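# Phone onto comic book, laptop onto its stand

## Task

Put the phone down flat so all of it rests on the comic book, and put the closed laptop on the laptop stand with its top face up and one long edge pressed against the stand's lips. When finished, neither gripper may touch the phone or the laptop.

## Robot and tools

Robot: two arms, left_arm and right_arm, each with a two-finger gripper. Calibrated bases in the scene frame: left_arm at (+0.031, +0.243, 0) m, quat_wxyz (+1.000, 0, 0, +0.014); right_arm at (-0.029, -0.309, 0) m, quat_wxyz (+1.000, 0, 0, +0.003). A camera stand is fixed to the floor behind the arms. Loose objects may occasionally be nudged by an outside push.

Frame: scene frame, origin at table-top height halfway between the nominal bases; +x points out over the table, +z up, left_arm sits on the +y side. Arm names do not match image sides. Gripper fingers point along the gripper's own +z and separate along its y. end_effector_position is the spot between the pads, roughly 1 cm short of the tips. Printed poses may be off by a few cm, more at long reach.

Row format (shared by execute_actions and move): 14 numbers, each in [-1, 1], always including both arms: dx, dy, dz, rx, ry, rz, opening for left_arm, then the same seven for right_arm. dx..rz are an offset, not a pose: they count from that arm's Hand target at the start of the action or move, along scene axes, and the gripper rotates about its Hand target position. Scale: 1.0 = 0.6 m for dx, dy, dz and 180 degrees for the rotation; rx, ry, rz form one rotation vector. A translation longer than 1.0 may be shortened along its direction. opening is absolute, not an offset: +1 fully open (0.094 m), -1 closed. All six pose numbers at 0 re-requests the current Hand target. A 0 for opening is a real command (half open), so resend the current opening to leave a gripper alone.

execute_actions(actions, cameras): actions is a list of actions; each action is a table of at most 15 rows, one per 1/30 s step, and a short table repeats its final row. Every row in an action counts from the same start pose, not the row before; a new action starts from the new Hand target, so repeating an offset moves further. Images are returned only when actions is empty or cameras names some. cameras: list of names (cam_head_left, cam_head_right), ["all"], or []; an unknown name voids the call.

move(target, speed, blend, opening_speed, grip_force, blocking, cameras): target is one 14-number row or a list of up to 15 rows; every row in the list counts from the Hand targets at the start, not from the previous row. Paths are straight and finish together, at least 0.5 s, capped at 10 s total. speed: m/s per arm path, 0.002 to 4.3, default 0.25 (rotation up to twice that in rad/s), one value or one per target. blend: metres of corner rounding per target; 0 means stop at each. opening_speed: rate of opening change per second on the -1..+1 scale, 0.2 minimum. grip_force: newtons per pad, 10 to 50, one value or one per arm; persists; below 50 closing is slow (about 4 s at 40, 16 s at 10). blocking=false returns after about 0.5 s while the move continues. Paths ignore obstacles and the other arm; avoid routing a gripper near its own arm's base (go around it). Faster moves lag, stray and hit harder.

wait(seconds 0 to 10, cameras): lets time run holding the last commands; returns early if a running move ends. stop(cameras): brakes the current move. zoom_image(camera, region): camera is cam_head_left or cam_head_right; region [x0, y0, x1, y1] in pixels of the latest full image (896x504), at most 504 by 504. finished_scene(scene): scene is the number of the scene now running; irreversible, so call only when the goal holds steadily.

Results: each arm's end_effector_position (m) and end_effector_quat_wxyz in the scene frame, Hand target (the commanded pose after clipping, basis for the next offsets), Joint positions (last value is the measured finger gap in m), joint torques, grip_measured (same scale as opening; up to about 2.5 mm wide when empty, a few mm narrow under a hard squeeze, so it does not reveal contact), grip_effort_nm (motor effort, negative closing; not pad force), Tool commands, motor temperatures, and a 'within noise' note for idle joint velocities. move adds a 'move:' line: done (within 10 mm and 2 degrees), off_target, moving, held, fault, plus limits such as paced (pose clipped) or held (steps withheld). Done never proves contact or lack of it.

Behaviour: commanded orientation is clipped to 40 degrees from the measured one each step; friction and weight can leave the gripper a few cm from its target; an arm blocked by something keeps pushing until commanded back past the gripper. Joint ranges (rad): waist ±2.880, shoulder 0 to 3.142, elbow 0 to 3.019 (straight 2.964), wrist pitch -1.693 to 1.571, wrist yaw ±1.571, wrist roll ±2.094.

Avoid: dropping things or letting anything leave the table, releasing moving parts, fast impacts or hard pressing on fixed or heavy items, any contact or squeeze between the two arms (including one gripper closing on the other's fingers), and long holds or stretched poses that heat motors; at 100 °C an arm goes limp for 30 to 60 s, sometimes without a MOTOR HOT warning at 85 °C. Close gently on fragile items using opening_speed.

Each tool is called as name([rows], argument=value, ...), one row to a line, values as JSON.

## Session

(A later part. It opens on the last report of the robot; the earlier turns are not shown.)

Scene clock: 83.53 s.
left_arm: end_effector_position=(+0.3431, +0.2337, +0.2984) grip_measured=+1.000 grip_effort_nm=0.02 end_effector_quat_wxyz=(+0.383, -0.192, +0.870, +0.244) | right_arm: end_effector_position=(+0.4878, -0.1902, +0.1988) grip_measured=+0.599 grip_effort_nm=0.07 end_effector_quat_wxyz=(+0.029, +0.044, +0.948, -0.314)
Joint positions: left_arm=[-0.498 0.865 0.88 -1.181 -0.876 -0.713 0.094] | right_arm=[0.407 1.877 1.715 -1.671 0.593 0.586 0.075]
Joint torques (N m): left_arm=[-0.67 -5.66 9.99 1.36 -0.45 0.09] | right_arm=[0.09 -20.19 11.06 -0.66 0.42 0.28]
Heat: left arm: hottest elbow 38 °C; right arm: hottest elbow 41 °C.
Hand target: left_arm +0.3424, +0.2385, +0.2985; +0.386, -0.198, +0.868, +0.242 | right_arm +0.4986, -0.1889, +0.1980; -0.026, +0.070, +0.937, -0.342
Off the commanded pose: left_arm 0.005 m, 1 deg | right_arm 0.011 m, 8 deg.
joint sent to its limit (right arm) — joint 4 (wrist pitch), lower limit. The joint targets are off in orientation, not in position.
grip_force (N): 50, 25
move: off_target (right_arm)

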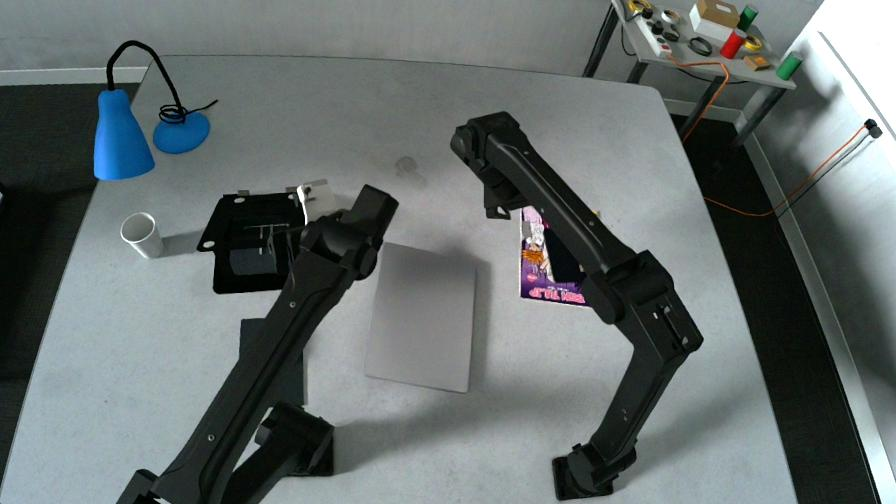

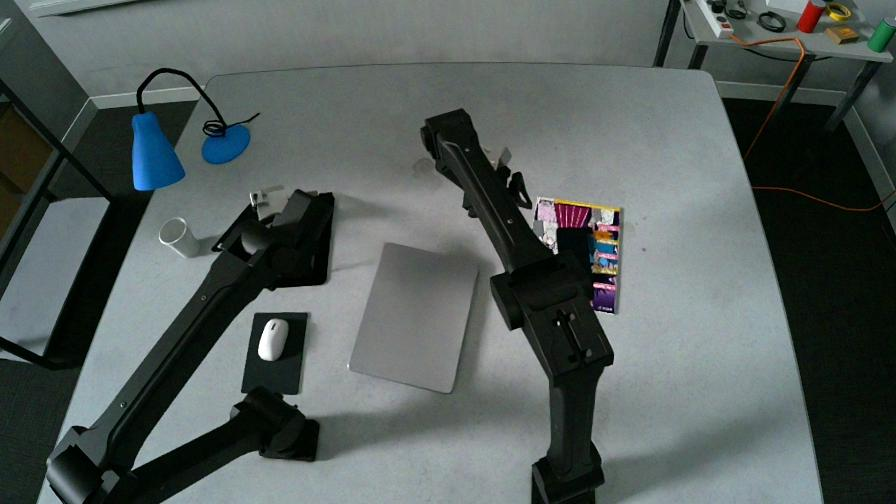

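move(target=[0,0.0,0,0,0,0,0.0,-0.364,-0.03,-0.067,0.632,-0.095,0,-0.15], speed=0.35, grip_force=[50, 50], cameras=["all"])

zoom_image(camera="cam_head_left", region=[500, 170, 680, 320])

Scene clock: 114.17 s.
left_arm: end_effector_position=(+0.3431, +0.2337, +0.2984) grip_measured=+0.002 grip_effort_nm=-0.08 end_effector_quat_wxyz=(+0.383, -0.192, +0.870, +0.244) | right_arm: end_effector_position=(+0.2767, -0.2025, +0.1612) grip_measured=-0.149 grip_effort_nm=-0.08 end_effector_quat_wxyz=(+0.049, +0.050, +0.793, +0.605)
Joint positions: left_arm=[-0.498 0.865 0.88 -1.181 -0.876 -0.713 0.047] | right_arm=[-0.211 1.346 0.681 -1.129 -1.298 -0.25 0.04]
Joint torques (N m): left_arm=[-0.32 -5.83 9.91 1.5 -0.44 0.09] | right_arm=[-0.38 -8 7.09 -0.47 -0.63 0.03]
Heat: left arm: hottest elbow 38 °C; right arm: hottest elbow 45 °C.
Hand target: left_arm +0.3424, +0.2385, +0.2985; +0.386, -0.198, +0.868, +0.242 | right_arm +0.2801, -0.2069, +0.1579; +0.045, +0.059, +0.792, +0.607
Off the commanded pose: left_arm 0.005 m, 1 deg | right_arm 0.007 m, 1 deg.
move: done

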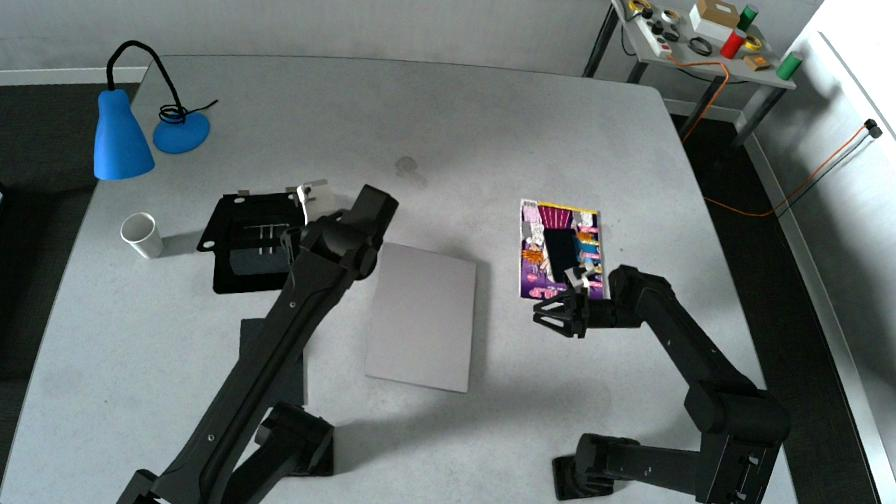

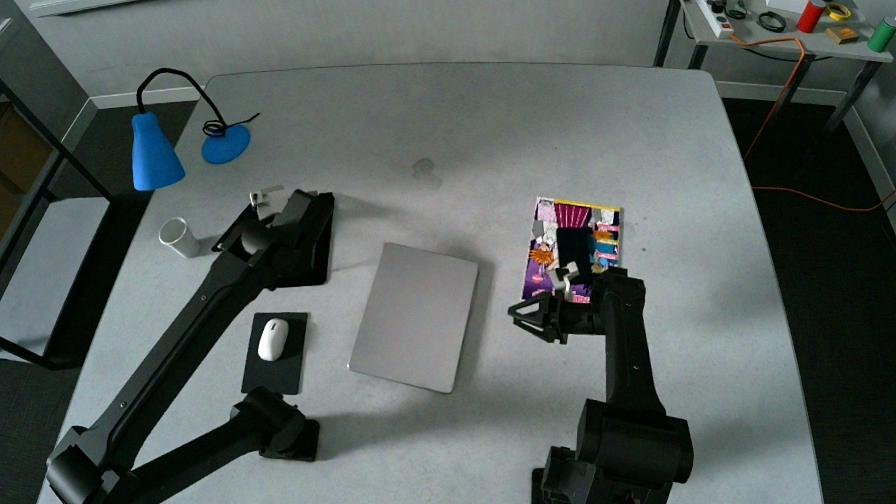

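Scaled by 2.800.

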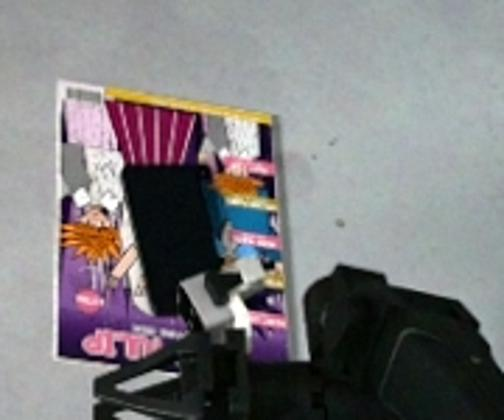

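move(target=[0,0.0,0,0,0,0,0.0,-0.037,0.124,-0.167,0,0,0,-0.15], speed=0.2, cameras=["all"])

zoom_image(camera="cam_head_left", region=[420, 230, 620, 400])

zoom_image(camera="cam_head_right", region=[420, 230, 620, 400])

Scene clock: 122.53 s.
left_arm: end_effector_position=(+0.3431, +0.2337, +0.2984) grip_measured=+0.002 grip_effort_nm=-0.08 end_effector_quat_wxyz=(+0.383, -0.192, +0.870, +0.244) | right_arm: end_effector_position=(+0.2635, -0.1361, +0.0585) grip_measured=-0.149 grip_effort_nm=-0.08 end_effector_quat_wxyz=(+0.048, +0.062, +0.791, +0.607)
Joint positions: left_arm=[-0.498 0.865 0.88 -1.181 -0.876 -0.713 0.047] | right_arm=[0.024 1.51 0.364 0.179 -1.25 0.628 0.04]
Joint torques (N m): left_arm=[-0.44 -5.89 9.95 1.44 -0.41 0.07] | right_arm=[1.44 -10.05 3.45 1.43 -0.39 0.13]
Heat: left arm: hottest elbow 38 °C; right arm: hottest elbow 43 °C.
Hand target: left_arm +0.3424, +0.2385, +0.2985; +0.386, -0.198, +0.868, +0.242 | right_arm +0.2579, -0.1325, +0.0577; +0.045, +0.059, +0.791, +0.607
Off the commanded pose: left_arm 0.005 m, 1 deg | right_arm 0.007 m, 0 deg.
move: done

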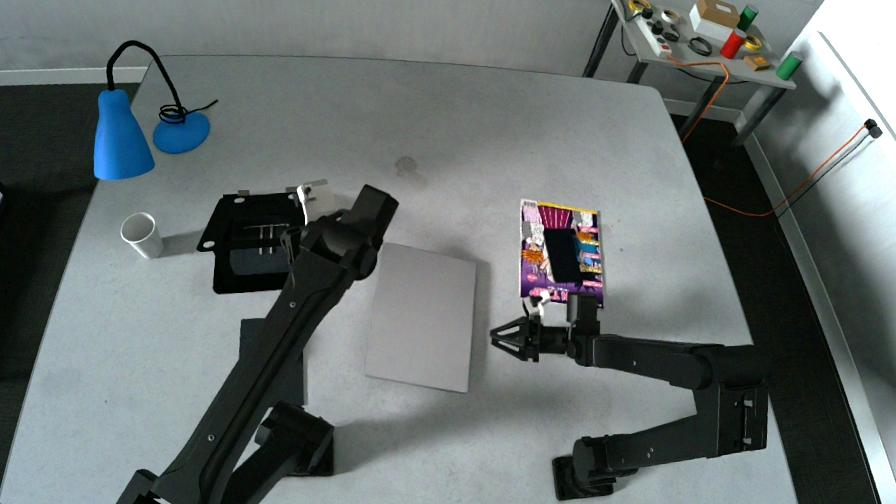

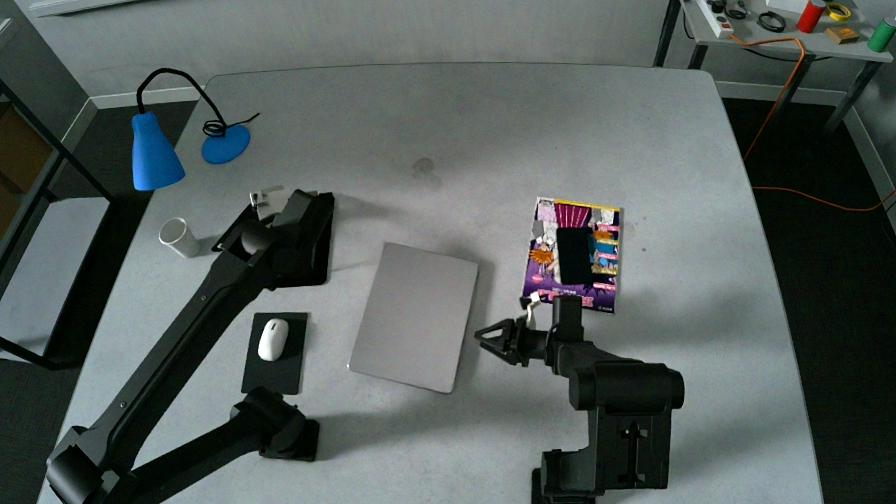

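Scaled by 2.520.

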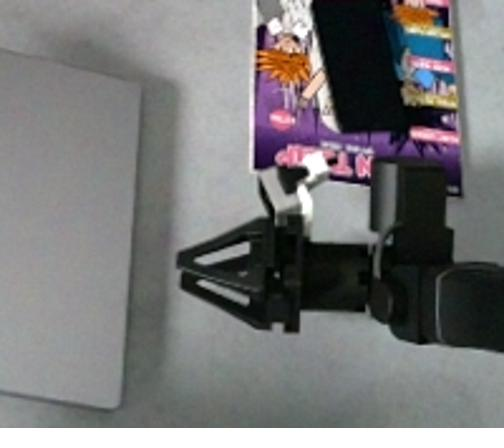

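Scaled by 2.520.

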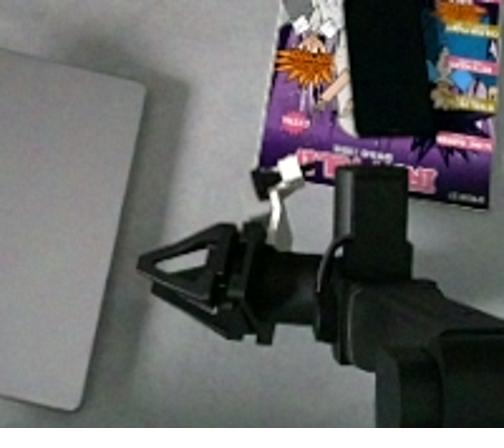

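move(target=[0,0.0,0,0,0,0,0.0,0,0,-0.047,0,0,0,-0.15], speed=0.1, cameras=["all"])

zoom_image(camera="cam_head_left", region=[440, 280, 560, 380])

zoom_image(camera="cam_head_right", region=[420, 280, 540, 380])

Scene clock: 127.83 s.
left_arm: end_effector_position=(+0.3431, +0.2337, +0.2984) grip_measured=+0.002 grip_effort_nm=-0.08 end_effector_quat_wxyz=(+0.383, -0.192, +0.870, +0.244) | right_arm: end_effector_position=(+0.2656, -0.1361, +0.0373) grip_measured=-0.149 grip_effort_nm=-0.08 end_effector_quat_wxyz=(+0.058, +0.054, +0.790, +0.607)
Joint positions: left_arm=[-0.498 0.865 0.88 -1.181 -0.876 -0.713 0.047] | right_arm=[0.024 1.618 0.355 0.322 -1.25 0.628 0.04]
Joint torques (N m): left_arm=[-1.14 -5.89 10.1 1.51 -0.4 0.09] | right_arm=[1.32 -8.59 2.56 1.52 -0.4 0.15]
Heat: left arm: hottest elbow 38 °C; right arm: hottest elbow 42 °C.
Hand target: left_arm +0.3424, +0.2385, +0.2985; +0.386, -0.198, +0.868, +0.242 | right_arm +0.2578, -0.1325, +0.0295; +0.045, +0.059, +0.791, +0.607
Off the commanded pose: left_arm 0.005 m, 1 deg | right_arm 0.012 m, 2 deg.
move: off_target (right_arm)

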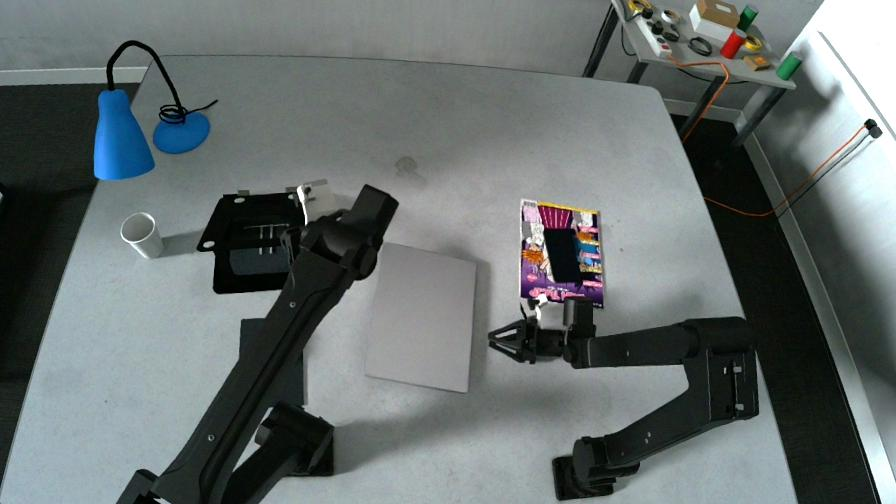

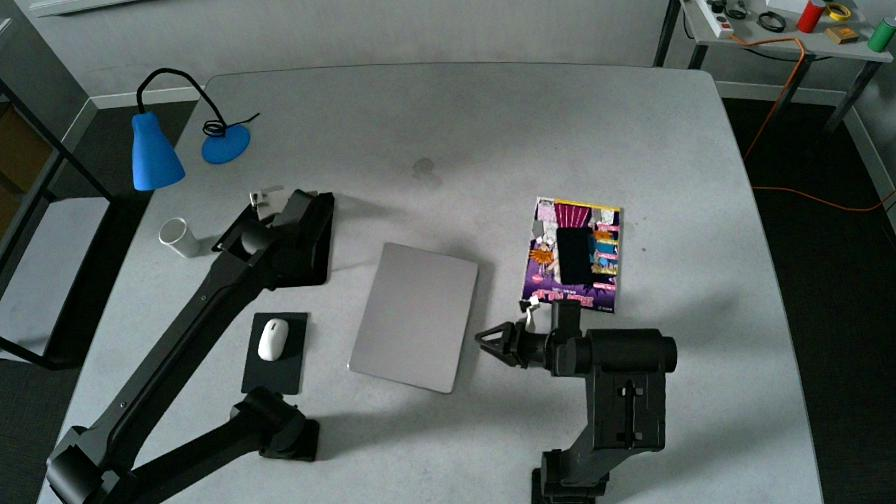

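Scaled by 4.200.

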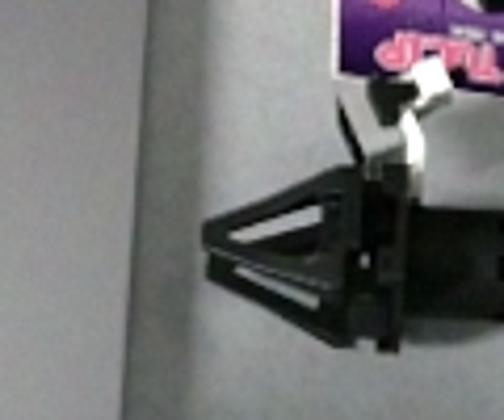

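Scaled by 4.200.

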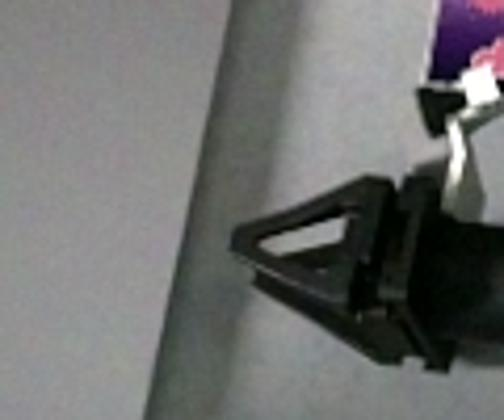

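move([
  [0,0.0,0,0,0,0,0.0,-0.004,0.0,-0.012,0,0,0,-0.15],
  [0,0,0,0,0,0,0.0,0.013,0.12,-0.012,0,0,0,-0.15],
], speed=0.08, cameras=["all"])

zoom_image(camera="cam_head_left", region=[420, 260, 560, 380])

zoom_image(camera="cam_head_right", region=[400, 260, 540, 380])

Scene clock: 133.70 s.
left_arm: end_effector_position=(+0.3431, +0.2337, +0.2984) grip_measured=+0.002 grip_effort_nm=-0.08 end_effector_quat_wxyz=(+0.383, -0.192, +0.870, +0.244) | right_arm: end_effector_position=(+0.2717, -0.0668, +0.0316) grip_measured=-0.149 grip_effort_nm=-0.08 end_effector_quat_wxyz=(+0.060, +0.056, +0.789, +0.609)
Joint positions: left_arm=[-0.498 0.865 0.88 -1.181 -0.876 -0.713 0.047] | right_arm=[0.271 1.752 0.345 0.863 -1.062 1.058 0.04]
Joint torques (N m): left_arm=[-0.26 -5.66 9.91 1.37 -0.46 0.07] | right_arm=[2.14 -9 2.59 1.89 -0.1 0.2]
Heat: left arm: hottest elbow 38 °C; right arm: hottest elbow 41 °C.
Hand target: left_arm +0.3424, +0.2385, +0.2985; +0.386, -0.198, +0.868, +0.242 | right_arm +0.2658, -0.0605, +0.0223; +0.045, +0.059, +0.791, +0.607
Off the commanded pose: left_arm 0.005 m, 1 deg | right_arm 0.013 m, 2 deg.
move: off_target (right_arm)

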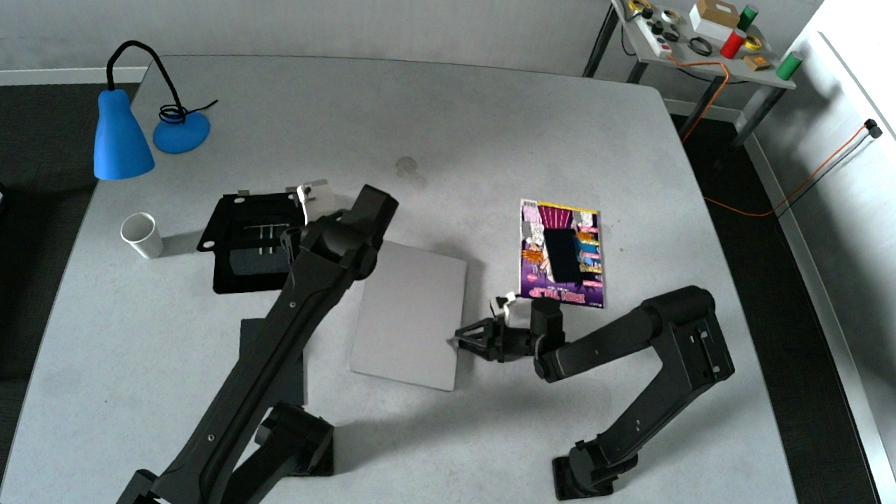

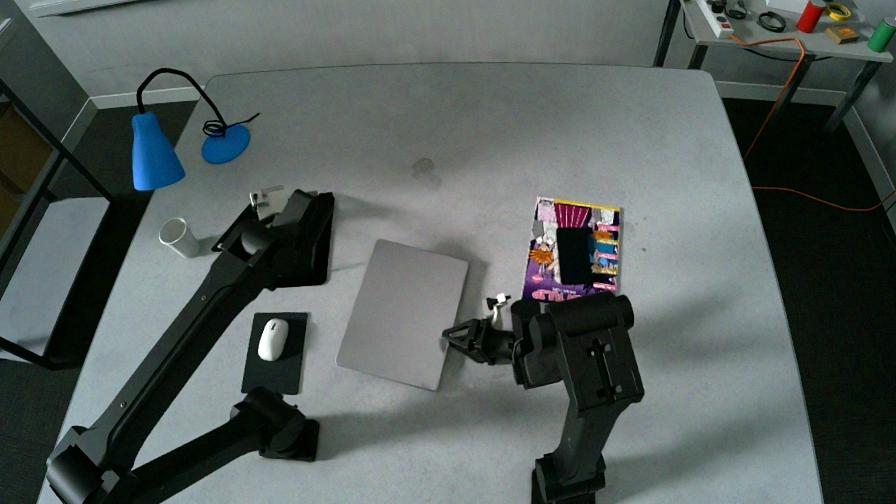

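Scaled by 3.600.

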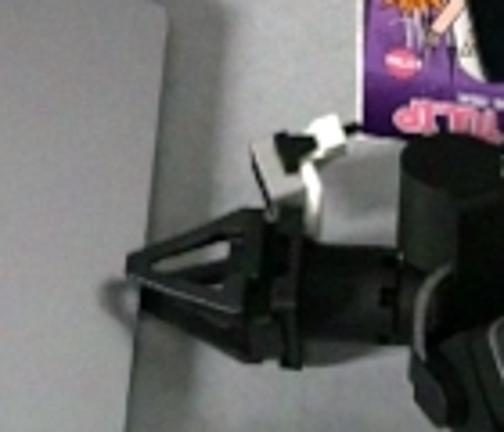

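Scaled by 3.600.

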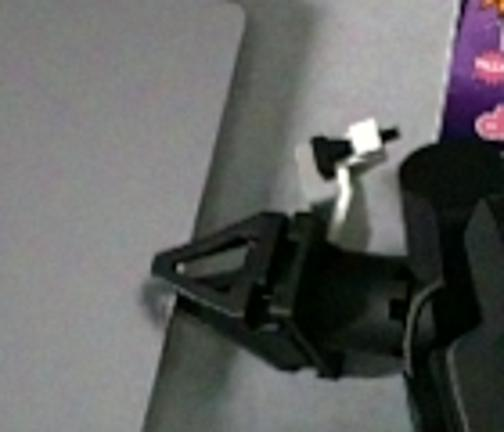

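move([
  [0,0.0,0,0,0,0,0.0,-0.006,-0.05,0.0,0,0,0,0.1],
  [0,0,0,0,0,0,0.0,-0.006,-0.05,-0.012,0,0,0,0.1],
], speed=0.06, cameras=["all"])

zoom_image(camera="cam_head_left", region=[420, 260, 560, 380])

zoom_image(camera="cam_head_right", region=[400, 260, 540, 380])

Scene clock: 139.43 s.
left_arm: end_effector_position=(+0.3431, +0.2337, +0.2984) grip_measured=+0.002 grip_effort_nm=-0.08 end_effector_quat_wxyz=(+0.383, -0.192, +0.870, +0.244) | right_arm: end_effector_position=(+0.2682, -0.0811, +0.0355) grip_measured=+0.097 grip_effort_nm=0.13 end_effector_quat_wxyz=(+0.052, +0.040, +0.783, +0.618)
Joint positions: left_arm=[-0.498 0.865 0.88 -1.181 -0.876 -0.713 0.047] | right_arm=[0.214 1.734 0.345 0.79 -1.149 0.981 0.052]
Joint torques (N m): left_arm=[-0.44 -6.01 10.09 1.47 -0.43 0.07] | right_arm=[-0.85 -7.65 1.4 1.05 0.1 -0.22]
Heat: left arm: hottest elbow 38 °C; right arm: hottest elbow 40 °C.
Hand target: left_arm +0.3424, +0.2385, +0.2985; +0.386, -0.198, +0.868, +0.242 | right_arm +0.2622, -0.0905, +0.0151; +0.046, +0.059, +0.791, +0.607
Off the commanded pose: left_arm 0.005 m, 1 deg | right_arm 0.023 m, 3 deg.
move: off_target (right_arm)

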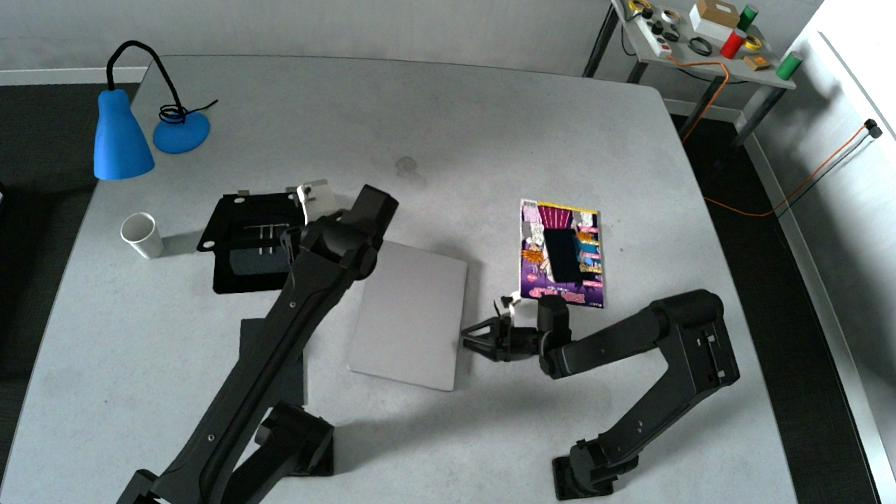

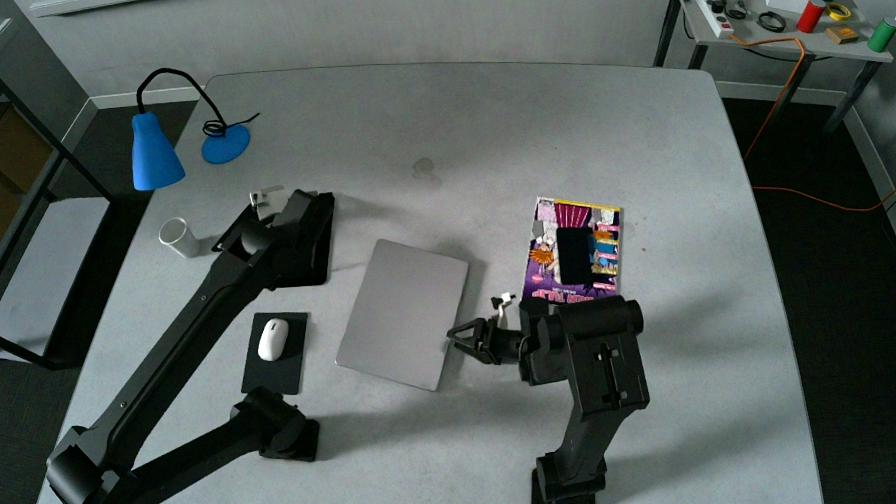

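Scaled by 3.600.

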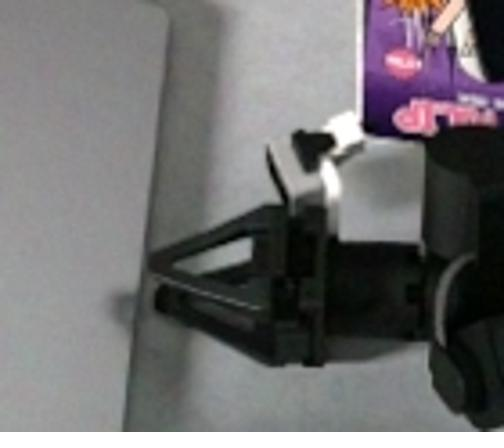

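Scaled by 3.600.

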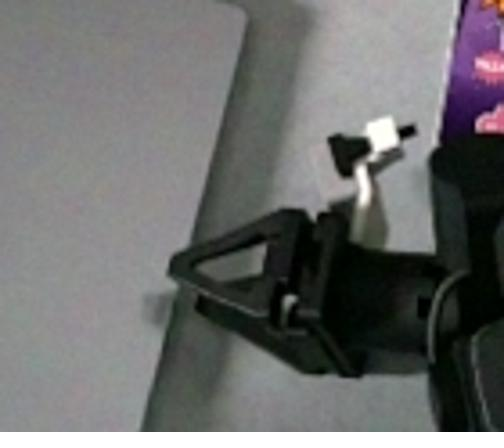

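move(target=[0.02,-0.172,-0.33,-0.161,0.257,-0.132,-1,0,0,0.0,0,0,0,0.1], speed=0.25, cameras=["all"])

zoom_image(camera="cam_head_right", region=[300, 200, 500, 400])

Scene clock: 153.47 s.
left_arm: end_effector_position=(+0.3430, +0.1345, +0.0956) grip_measured=-0.981 grip_effort_nm=-1.00 end_effector_quat_wxyz=(-0.011, +0.002, +1.000, +0.006) | right_arm: end_effector_position=(+0.2681, -0.0810, +0.0355) grip_measured=+0.097 grip_effort_nm=0.13 end_effector_quat_wxyz=(+0.052, +0.040, +0.783, +0.618)
Joint positions: left_arm=[-0.363 1.323 0.859 -1.131 -0.004 -0.33 0.001] | right_arm=[0.214 1.734 0.345 0.79 -1.15 0.98 0.052]
Joint torques (N m): left_arm=[-0.5 -9.7 10.84 0.73 0.09 0.12] | right_arm=[-0.97 -7.71 1.4 1.07 0.08 -0.2]
Heat: left arm: hottest elbow 38 °C; right arm: hottest elbow 38 °C.
Hand target: left_arm +0.3542, +0.1352, +0.1005; +0.001, +0.000, +1.000, +0.000 | right_arm +0.2622, -0.0905, +0.0151; +0.045, +0.059, +0.791, +0.607
Off the commanded pose: left_arm 0.012 m, 1 deg | right_arm 0.023 m, 3 deg.
move: off_target (left_arm, right_arm)

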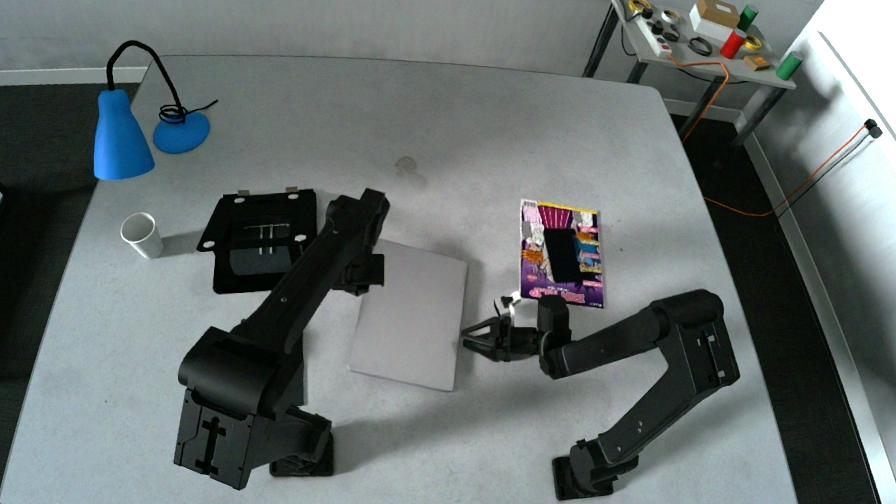

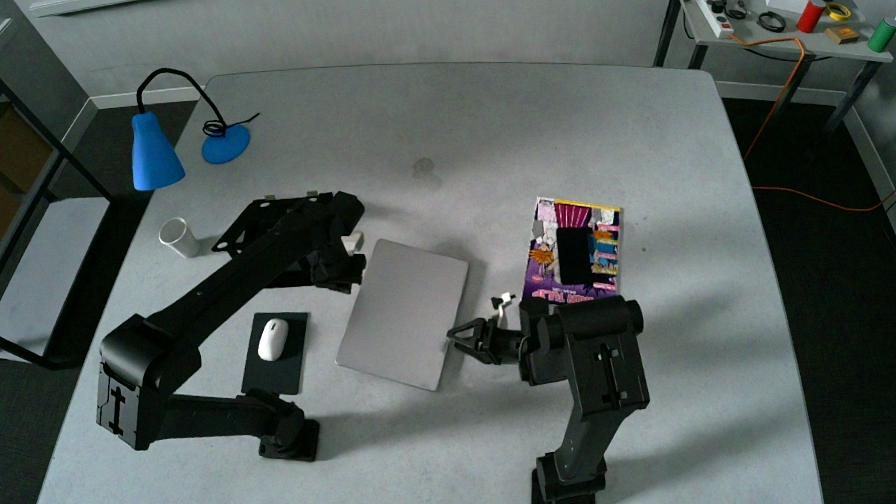

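Scaled by 2.520.

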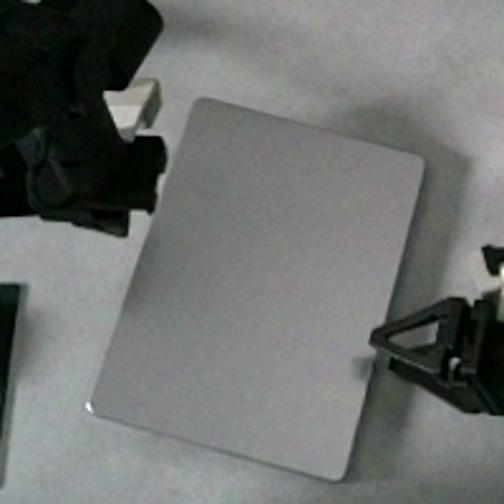

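move(target=[0.0,0,-0.13,0,0,0,-1,0,0,0.0,0,0,0,0.1], speed=0.06, cameras=["all"])

zoom_image(camera="cam_head_left", region=[420, 230, 560, 400])

zoom_image(camera="cam_head_right", region=[300, 200, 500, 400])

Scene clock: 158.00 s.
left_arm: end_effector_position=(+0.3554, +0.1333, +0.0302) grip_measured=-0.981 grip_effort_nm=-1.00 end_effector_quat_wxyz=(+0.004, +0.000, +1.000, +0.001) | right_arm: end_effector_position=(+0.2681, -0.0810, +0.0355) grip_measured=+0.097 grip_effort_nm=0.13 end_effector_quat_wxyz=(+0.052, +0.040, +0.783, +0.618)
Joint positions: left_arm=[-0.354 1.443 0.775 -0.895 -0.004 -0.326 0.001] | right_arm=[0.214 1.734 0.345 0.79 -1.15 0.98 0.052]
Joint torques (N m): left_arm=[-0.85 -10.11 6.99 0.98 0.08 0] | right_arm=[-0.91 -7.71 1.4 1.05 0.07 -0.2]
Heat: left arm: hottest elbow 38 °C; right arm: hottest elbow 38 °C.
Hand target: left_arm +0.3544, +0.1353, +0.0226; +0.001, +0.000, +1.000, +0.000 | right_arm +0.2622, -0.0905, +0.0151; +0.045, +0.059, +0.791, +0.607
Off the commanded pose: left_arm 0.008 m, 0 deg | right_arm 0.023 m, 3 deg.
move: off_target (right_arm)

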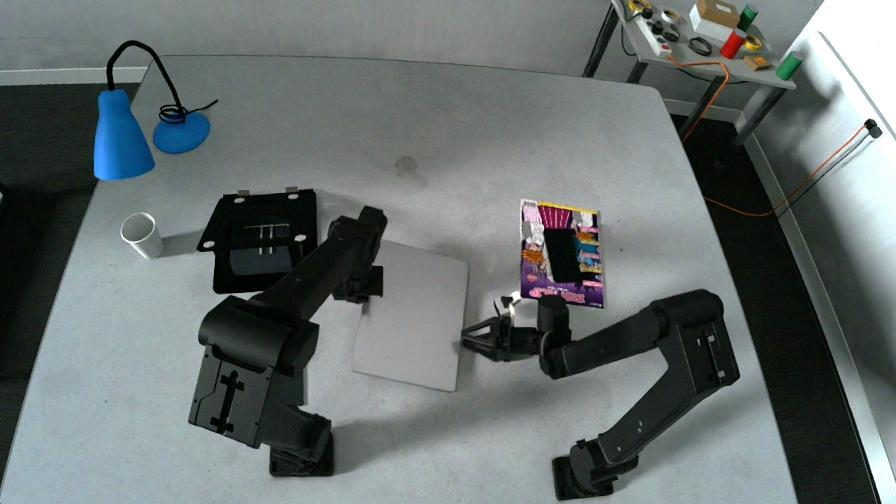

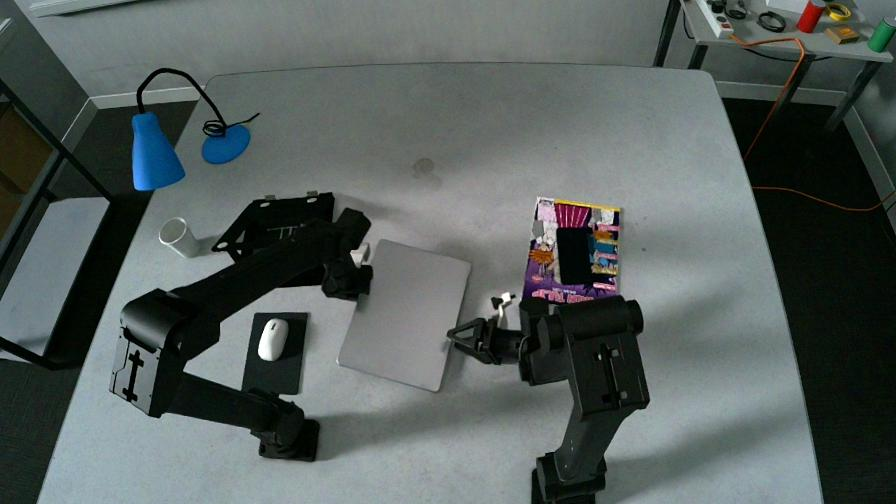

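Scaled by 2.965.

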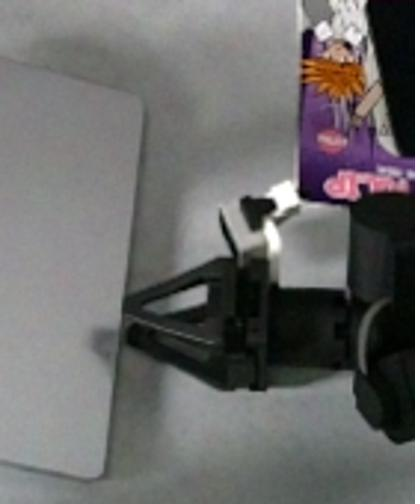

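Scaled by 2.520.

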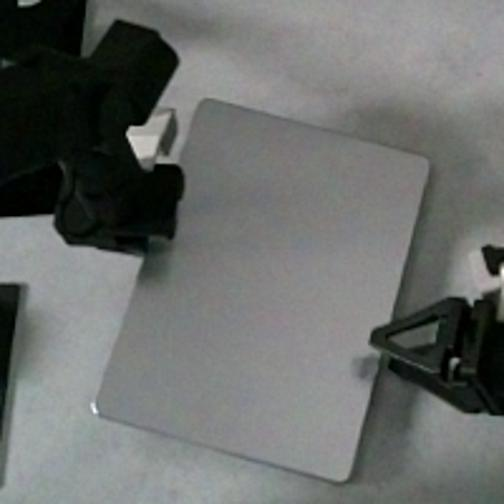

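move([
  [0.0,0,-0.01,0,0,0,-1,0,-0.02,0.02,0,0,0,0.1],
  [0.0,0,-0.01,0,0,0,-1,0.015,0.11,0.02,0,0,0,0.1],
], speed=0.06, cameras=["all"])

zoom_image(camera="cam_head_left", region=[420, 230, 560, 400])

zoom_image(camera="cam_head_right", region=[300, 200, 500, 400])

Scene clock: 165.90 s.
left_arm: end_effector_position=(+0.3591, +0.1383, +0.0231) grip_measured=-0.981 grip_effort_nm=-0.99 end_effector_quat_wxyz=(+0.007, -0.003, +1.000, +0.004) | right_arm: end_effector_position=(+0.2694, -0.0380, +0.0344) grip_measured=+0.099 grip_effort_nm=0.07 end_effector_quat_wxyz=(+0.063, +0.061, +0.791, +0.605)
Joint positions: left_arm=[-0.341 1.46 0.769 -0.869 -0.012 -0.319 0.001] | right_arm=[0.373 1.758 0.354 0.934 -0.96 1.15 0.052]
Joint torques (N m): left_arm=[-2.14 -9.7 6.93 0.73 0.45 0.04] | right_arm=[2.73 -8.47 4.72 1.51 -0.24 0.29]
Heat: left arm: hottest elbow 37 °C; right arm: hottest elbow 37 °C.
Hand target: left_arm +0.3543, +0.1352, +0.0165; +0.001, +0.000, +1.000, +0.000 | right_arm +0.2712, -0.0245, +0.0271; +0.046, +0.059, +0.791, +0.607
Off the commanded pose: left_arm 0.009 m, 1 deg | right_arm 0.015 m, 2 deg.
move: off_target (right_arm)

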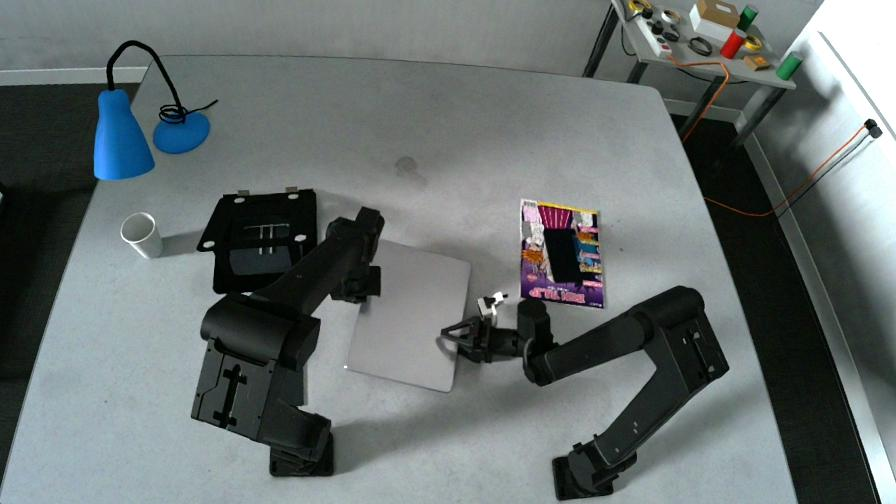

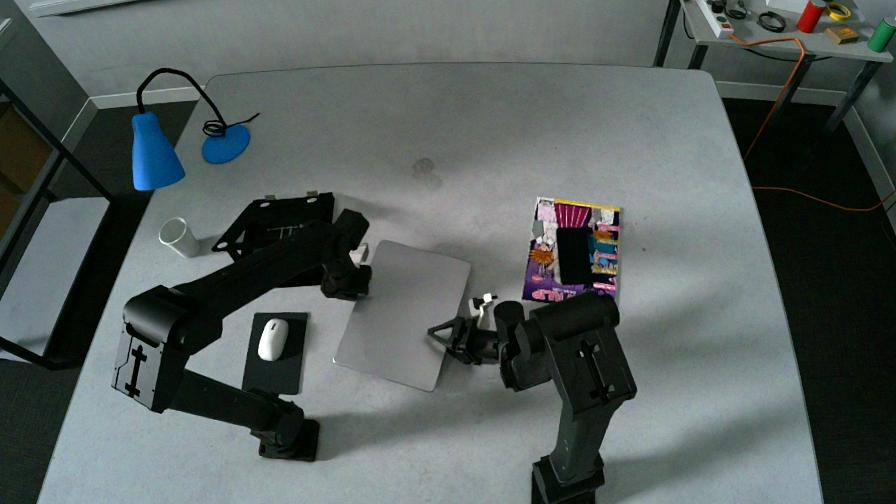

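Scaled by 2.965.

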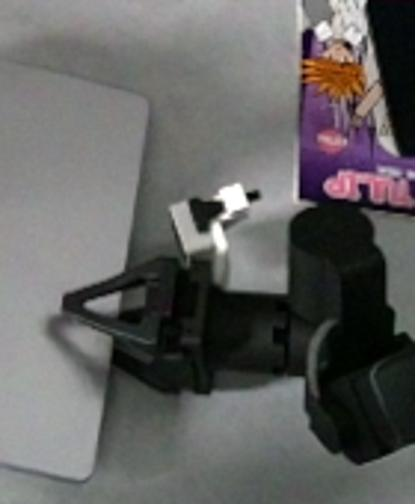

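Scaled by 2.520.

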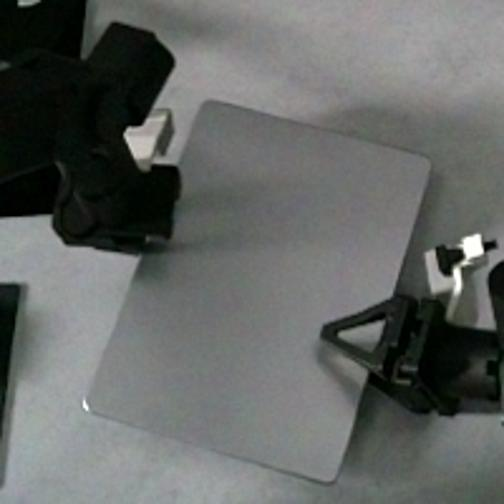

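move([
  [0.0,0,0.01,0,0,0,-1,-0.0,0.0,0.0,0,0,0,-0.95],
  [0.0,0.0,0.15,0,0,0,-1,0,0,0,0,0,0,-0.95],
], speed=0.1, cameras=["all"])

zoom_image(camera="cam_head_left", region=[340, 230, 560, 400])

zoom_image(camera="cam_head_right", region=[300, 200, 520, 400])

Scene clock: 171.47 s.
left_arm: end_effector_position=(+0.3324, +0.1455, +0.0826) grip_measured=-0.981 grip_effort_nm=-0.99 end_effector_quat_wxyz=(-0.029, -0.004, +1.000, +0.011) | right_arm: end_effector_position=(+0.2682, -0.0363, +0.0345) grip_measured=-0.590 grip_effort_nm=-1.04 end_effector_quat_wxyz=(+0.056, +0.062, +0.789, +0.609)
Joint positions: left_arm=[-0.341 1.331 0.827 -1.129 -0.003 -0.319 0.001] | right_arm=[0.375 1.768 0.356 0.95 -0.97 1.168 0.019]
Joint torques (N m): left_arm=[-2.08 -10.81 14.12 -0.36 0.06 -0.03] | right_arm=[2.49 -9.29 4.62 1.36 0.14 0.15]
Heat: left arm: hottest elbow 37 °C; right arm: hottest elbow 37 °C.
Hand target: left_arm +0.3544, +0.1352, +0.1065; +0.001, +0.000, +1.000, +0.000 | right_arm +0.2713, -0.0245, +0.0272; +0.046, +0.059, +0.791, +0.607
Off the commanded pose: left_arm 0.034 m, 4 deg | right_arm 0.014 m, 1 deg.
move: off_target (left_arm, right_arm)

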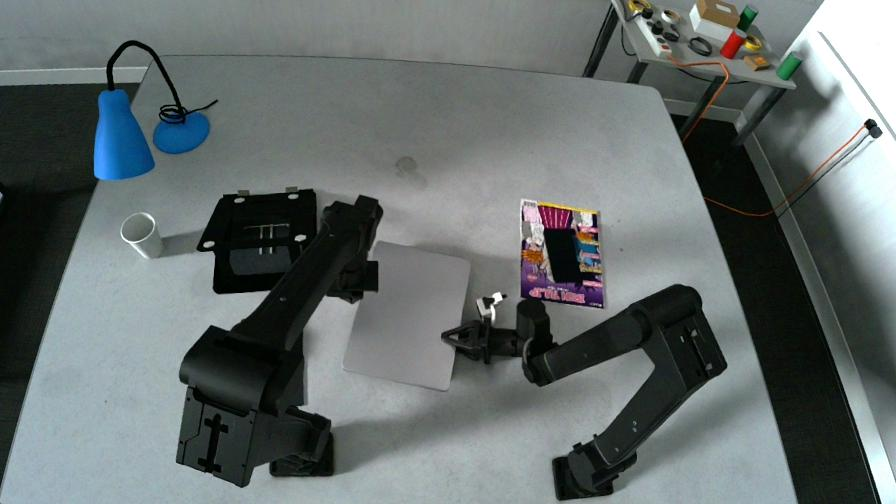

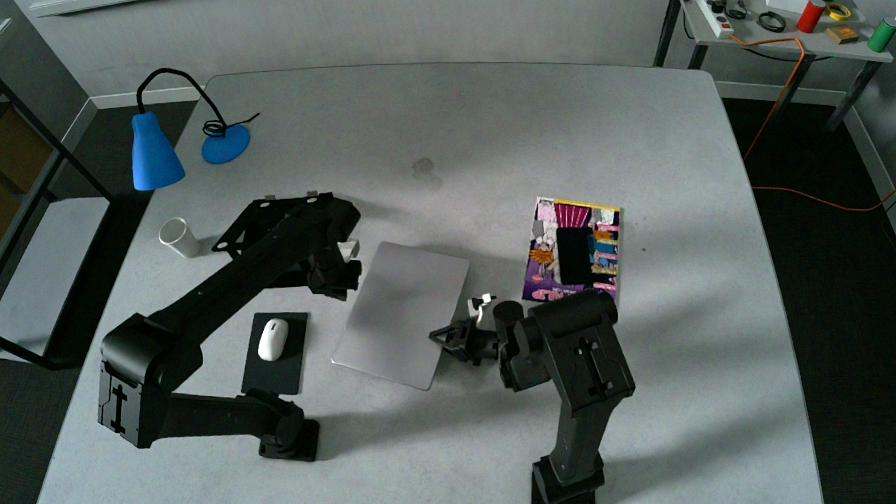

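Scaled by 2.291.

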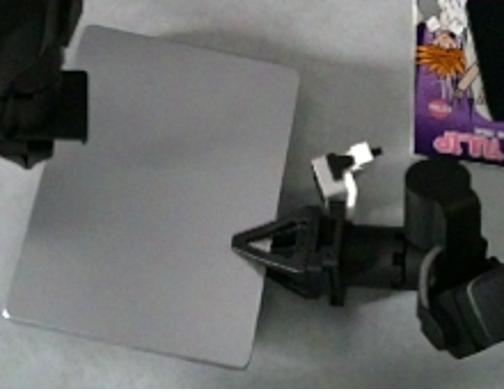

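Scaled by 2.291.

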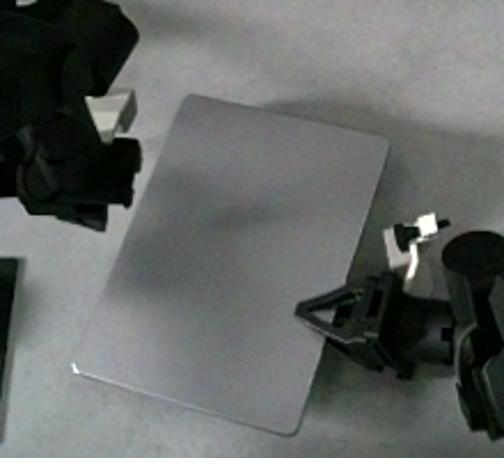

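move([
  [-0.2,0.3,0.25,0,0,0,-1,0,0,0.1,0,0,0,-0.95],
  [-0.2,0.3,0.3,0,0,0,-1,0.03,0.0,0.12,0,0,-0.21,-0.95],
], speed=0.15, blend=[0.02,0], cameras=["all"])

zoom_image(camera="cam_head_left", region=[340, 210, 600, 410])

Scene clock: 198.67 s.
left_arm: end_effector_position=(+0.2257, +0.3093, +0.2554) grip_measured=-0.981 grip_effort_nm=-0.99 end_effector_quat_wxyz=(+0.006, +0.002, +1.000, +0.004) | right_arm: end_effector_position=(+0.2786, -0.0239, +0.0731) grip_measured=-0.658 grip_effort_nm=-1.03 end_effector_quat_wxyz=(+0.221, +0.301, +0.760, +0.533)
Joint positions: left_arm=[0.3 0.851 0.965 -1.671 -0.003 0.333 0.001] | right_arm=[0.712 1.472 0.26 0.87 -0.079 1.526 0.016]
Joint torques (N m): left_arm=[-0.97 -4.13 16.4 0.02 0.08 0.14] | right_arm=[-0.26 -12.22 4.88 2.85 0.99 0.36]
Motor temperatures (°C): left_arm=[22 27 39 24 27 23 29] | right_arm=[26 34 36 25 24 23 26]
Heat: left arm: hottest elbow 39 °C; right arm: hottest elbow 36 °C.
Hand target: left_arm +0.2343, +0.3152, +0.2865; +0.000, +0.000, +1.000, +0.000 | right_arm +0.2891, -0.0246, +0.0989; +0.239, +0.312, +0.730, +0.559
Off the commanded pose: left_arm 0.033 m, 1 deg | right_arm 0.028 m, 5 deg.
joint sent to its limit (left arm) — joint 4 (wrist pitch), lower limit. The joint targets are off in orientation, not in position.
move: off_target (left_arm, right_arm)

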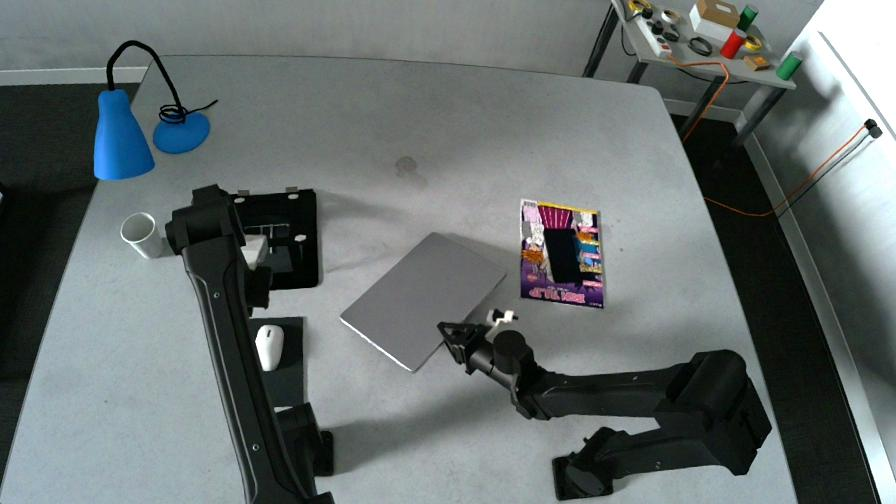

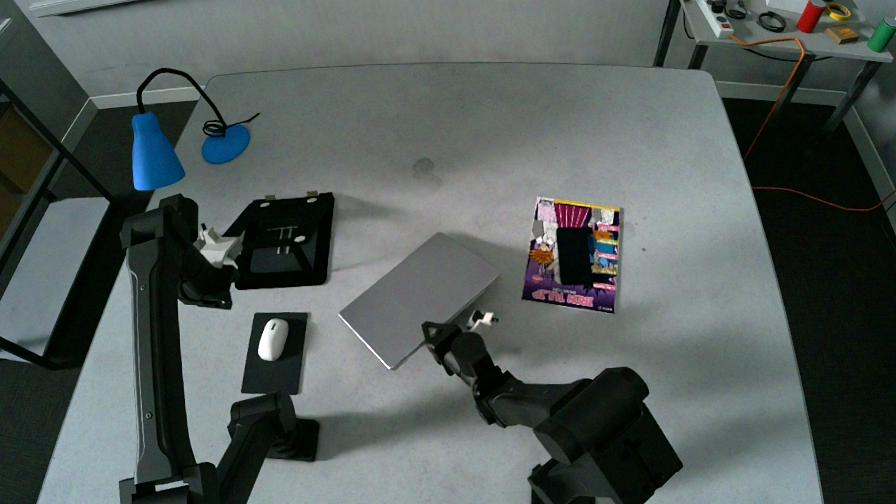

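Scaled by 1.938.

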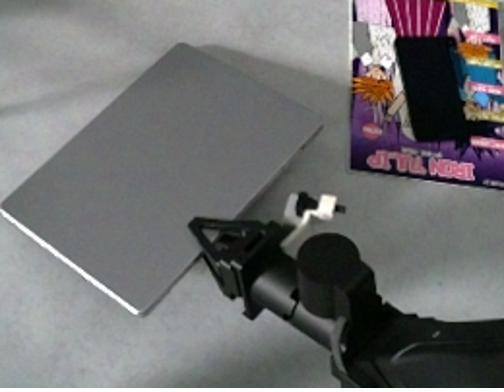

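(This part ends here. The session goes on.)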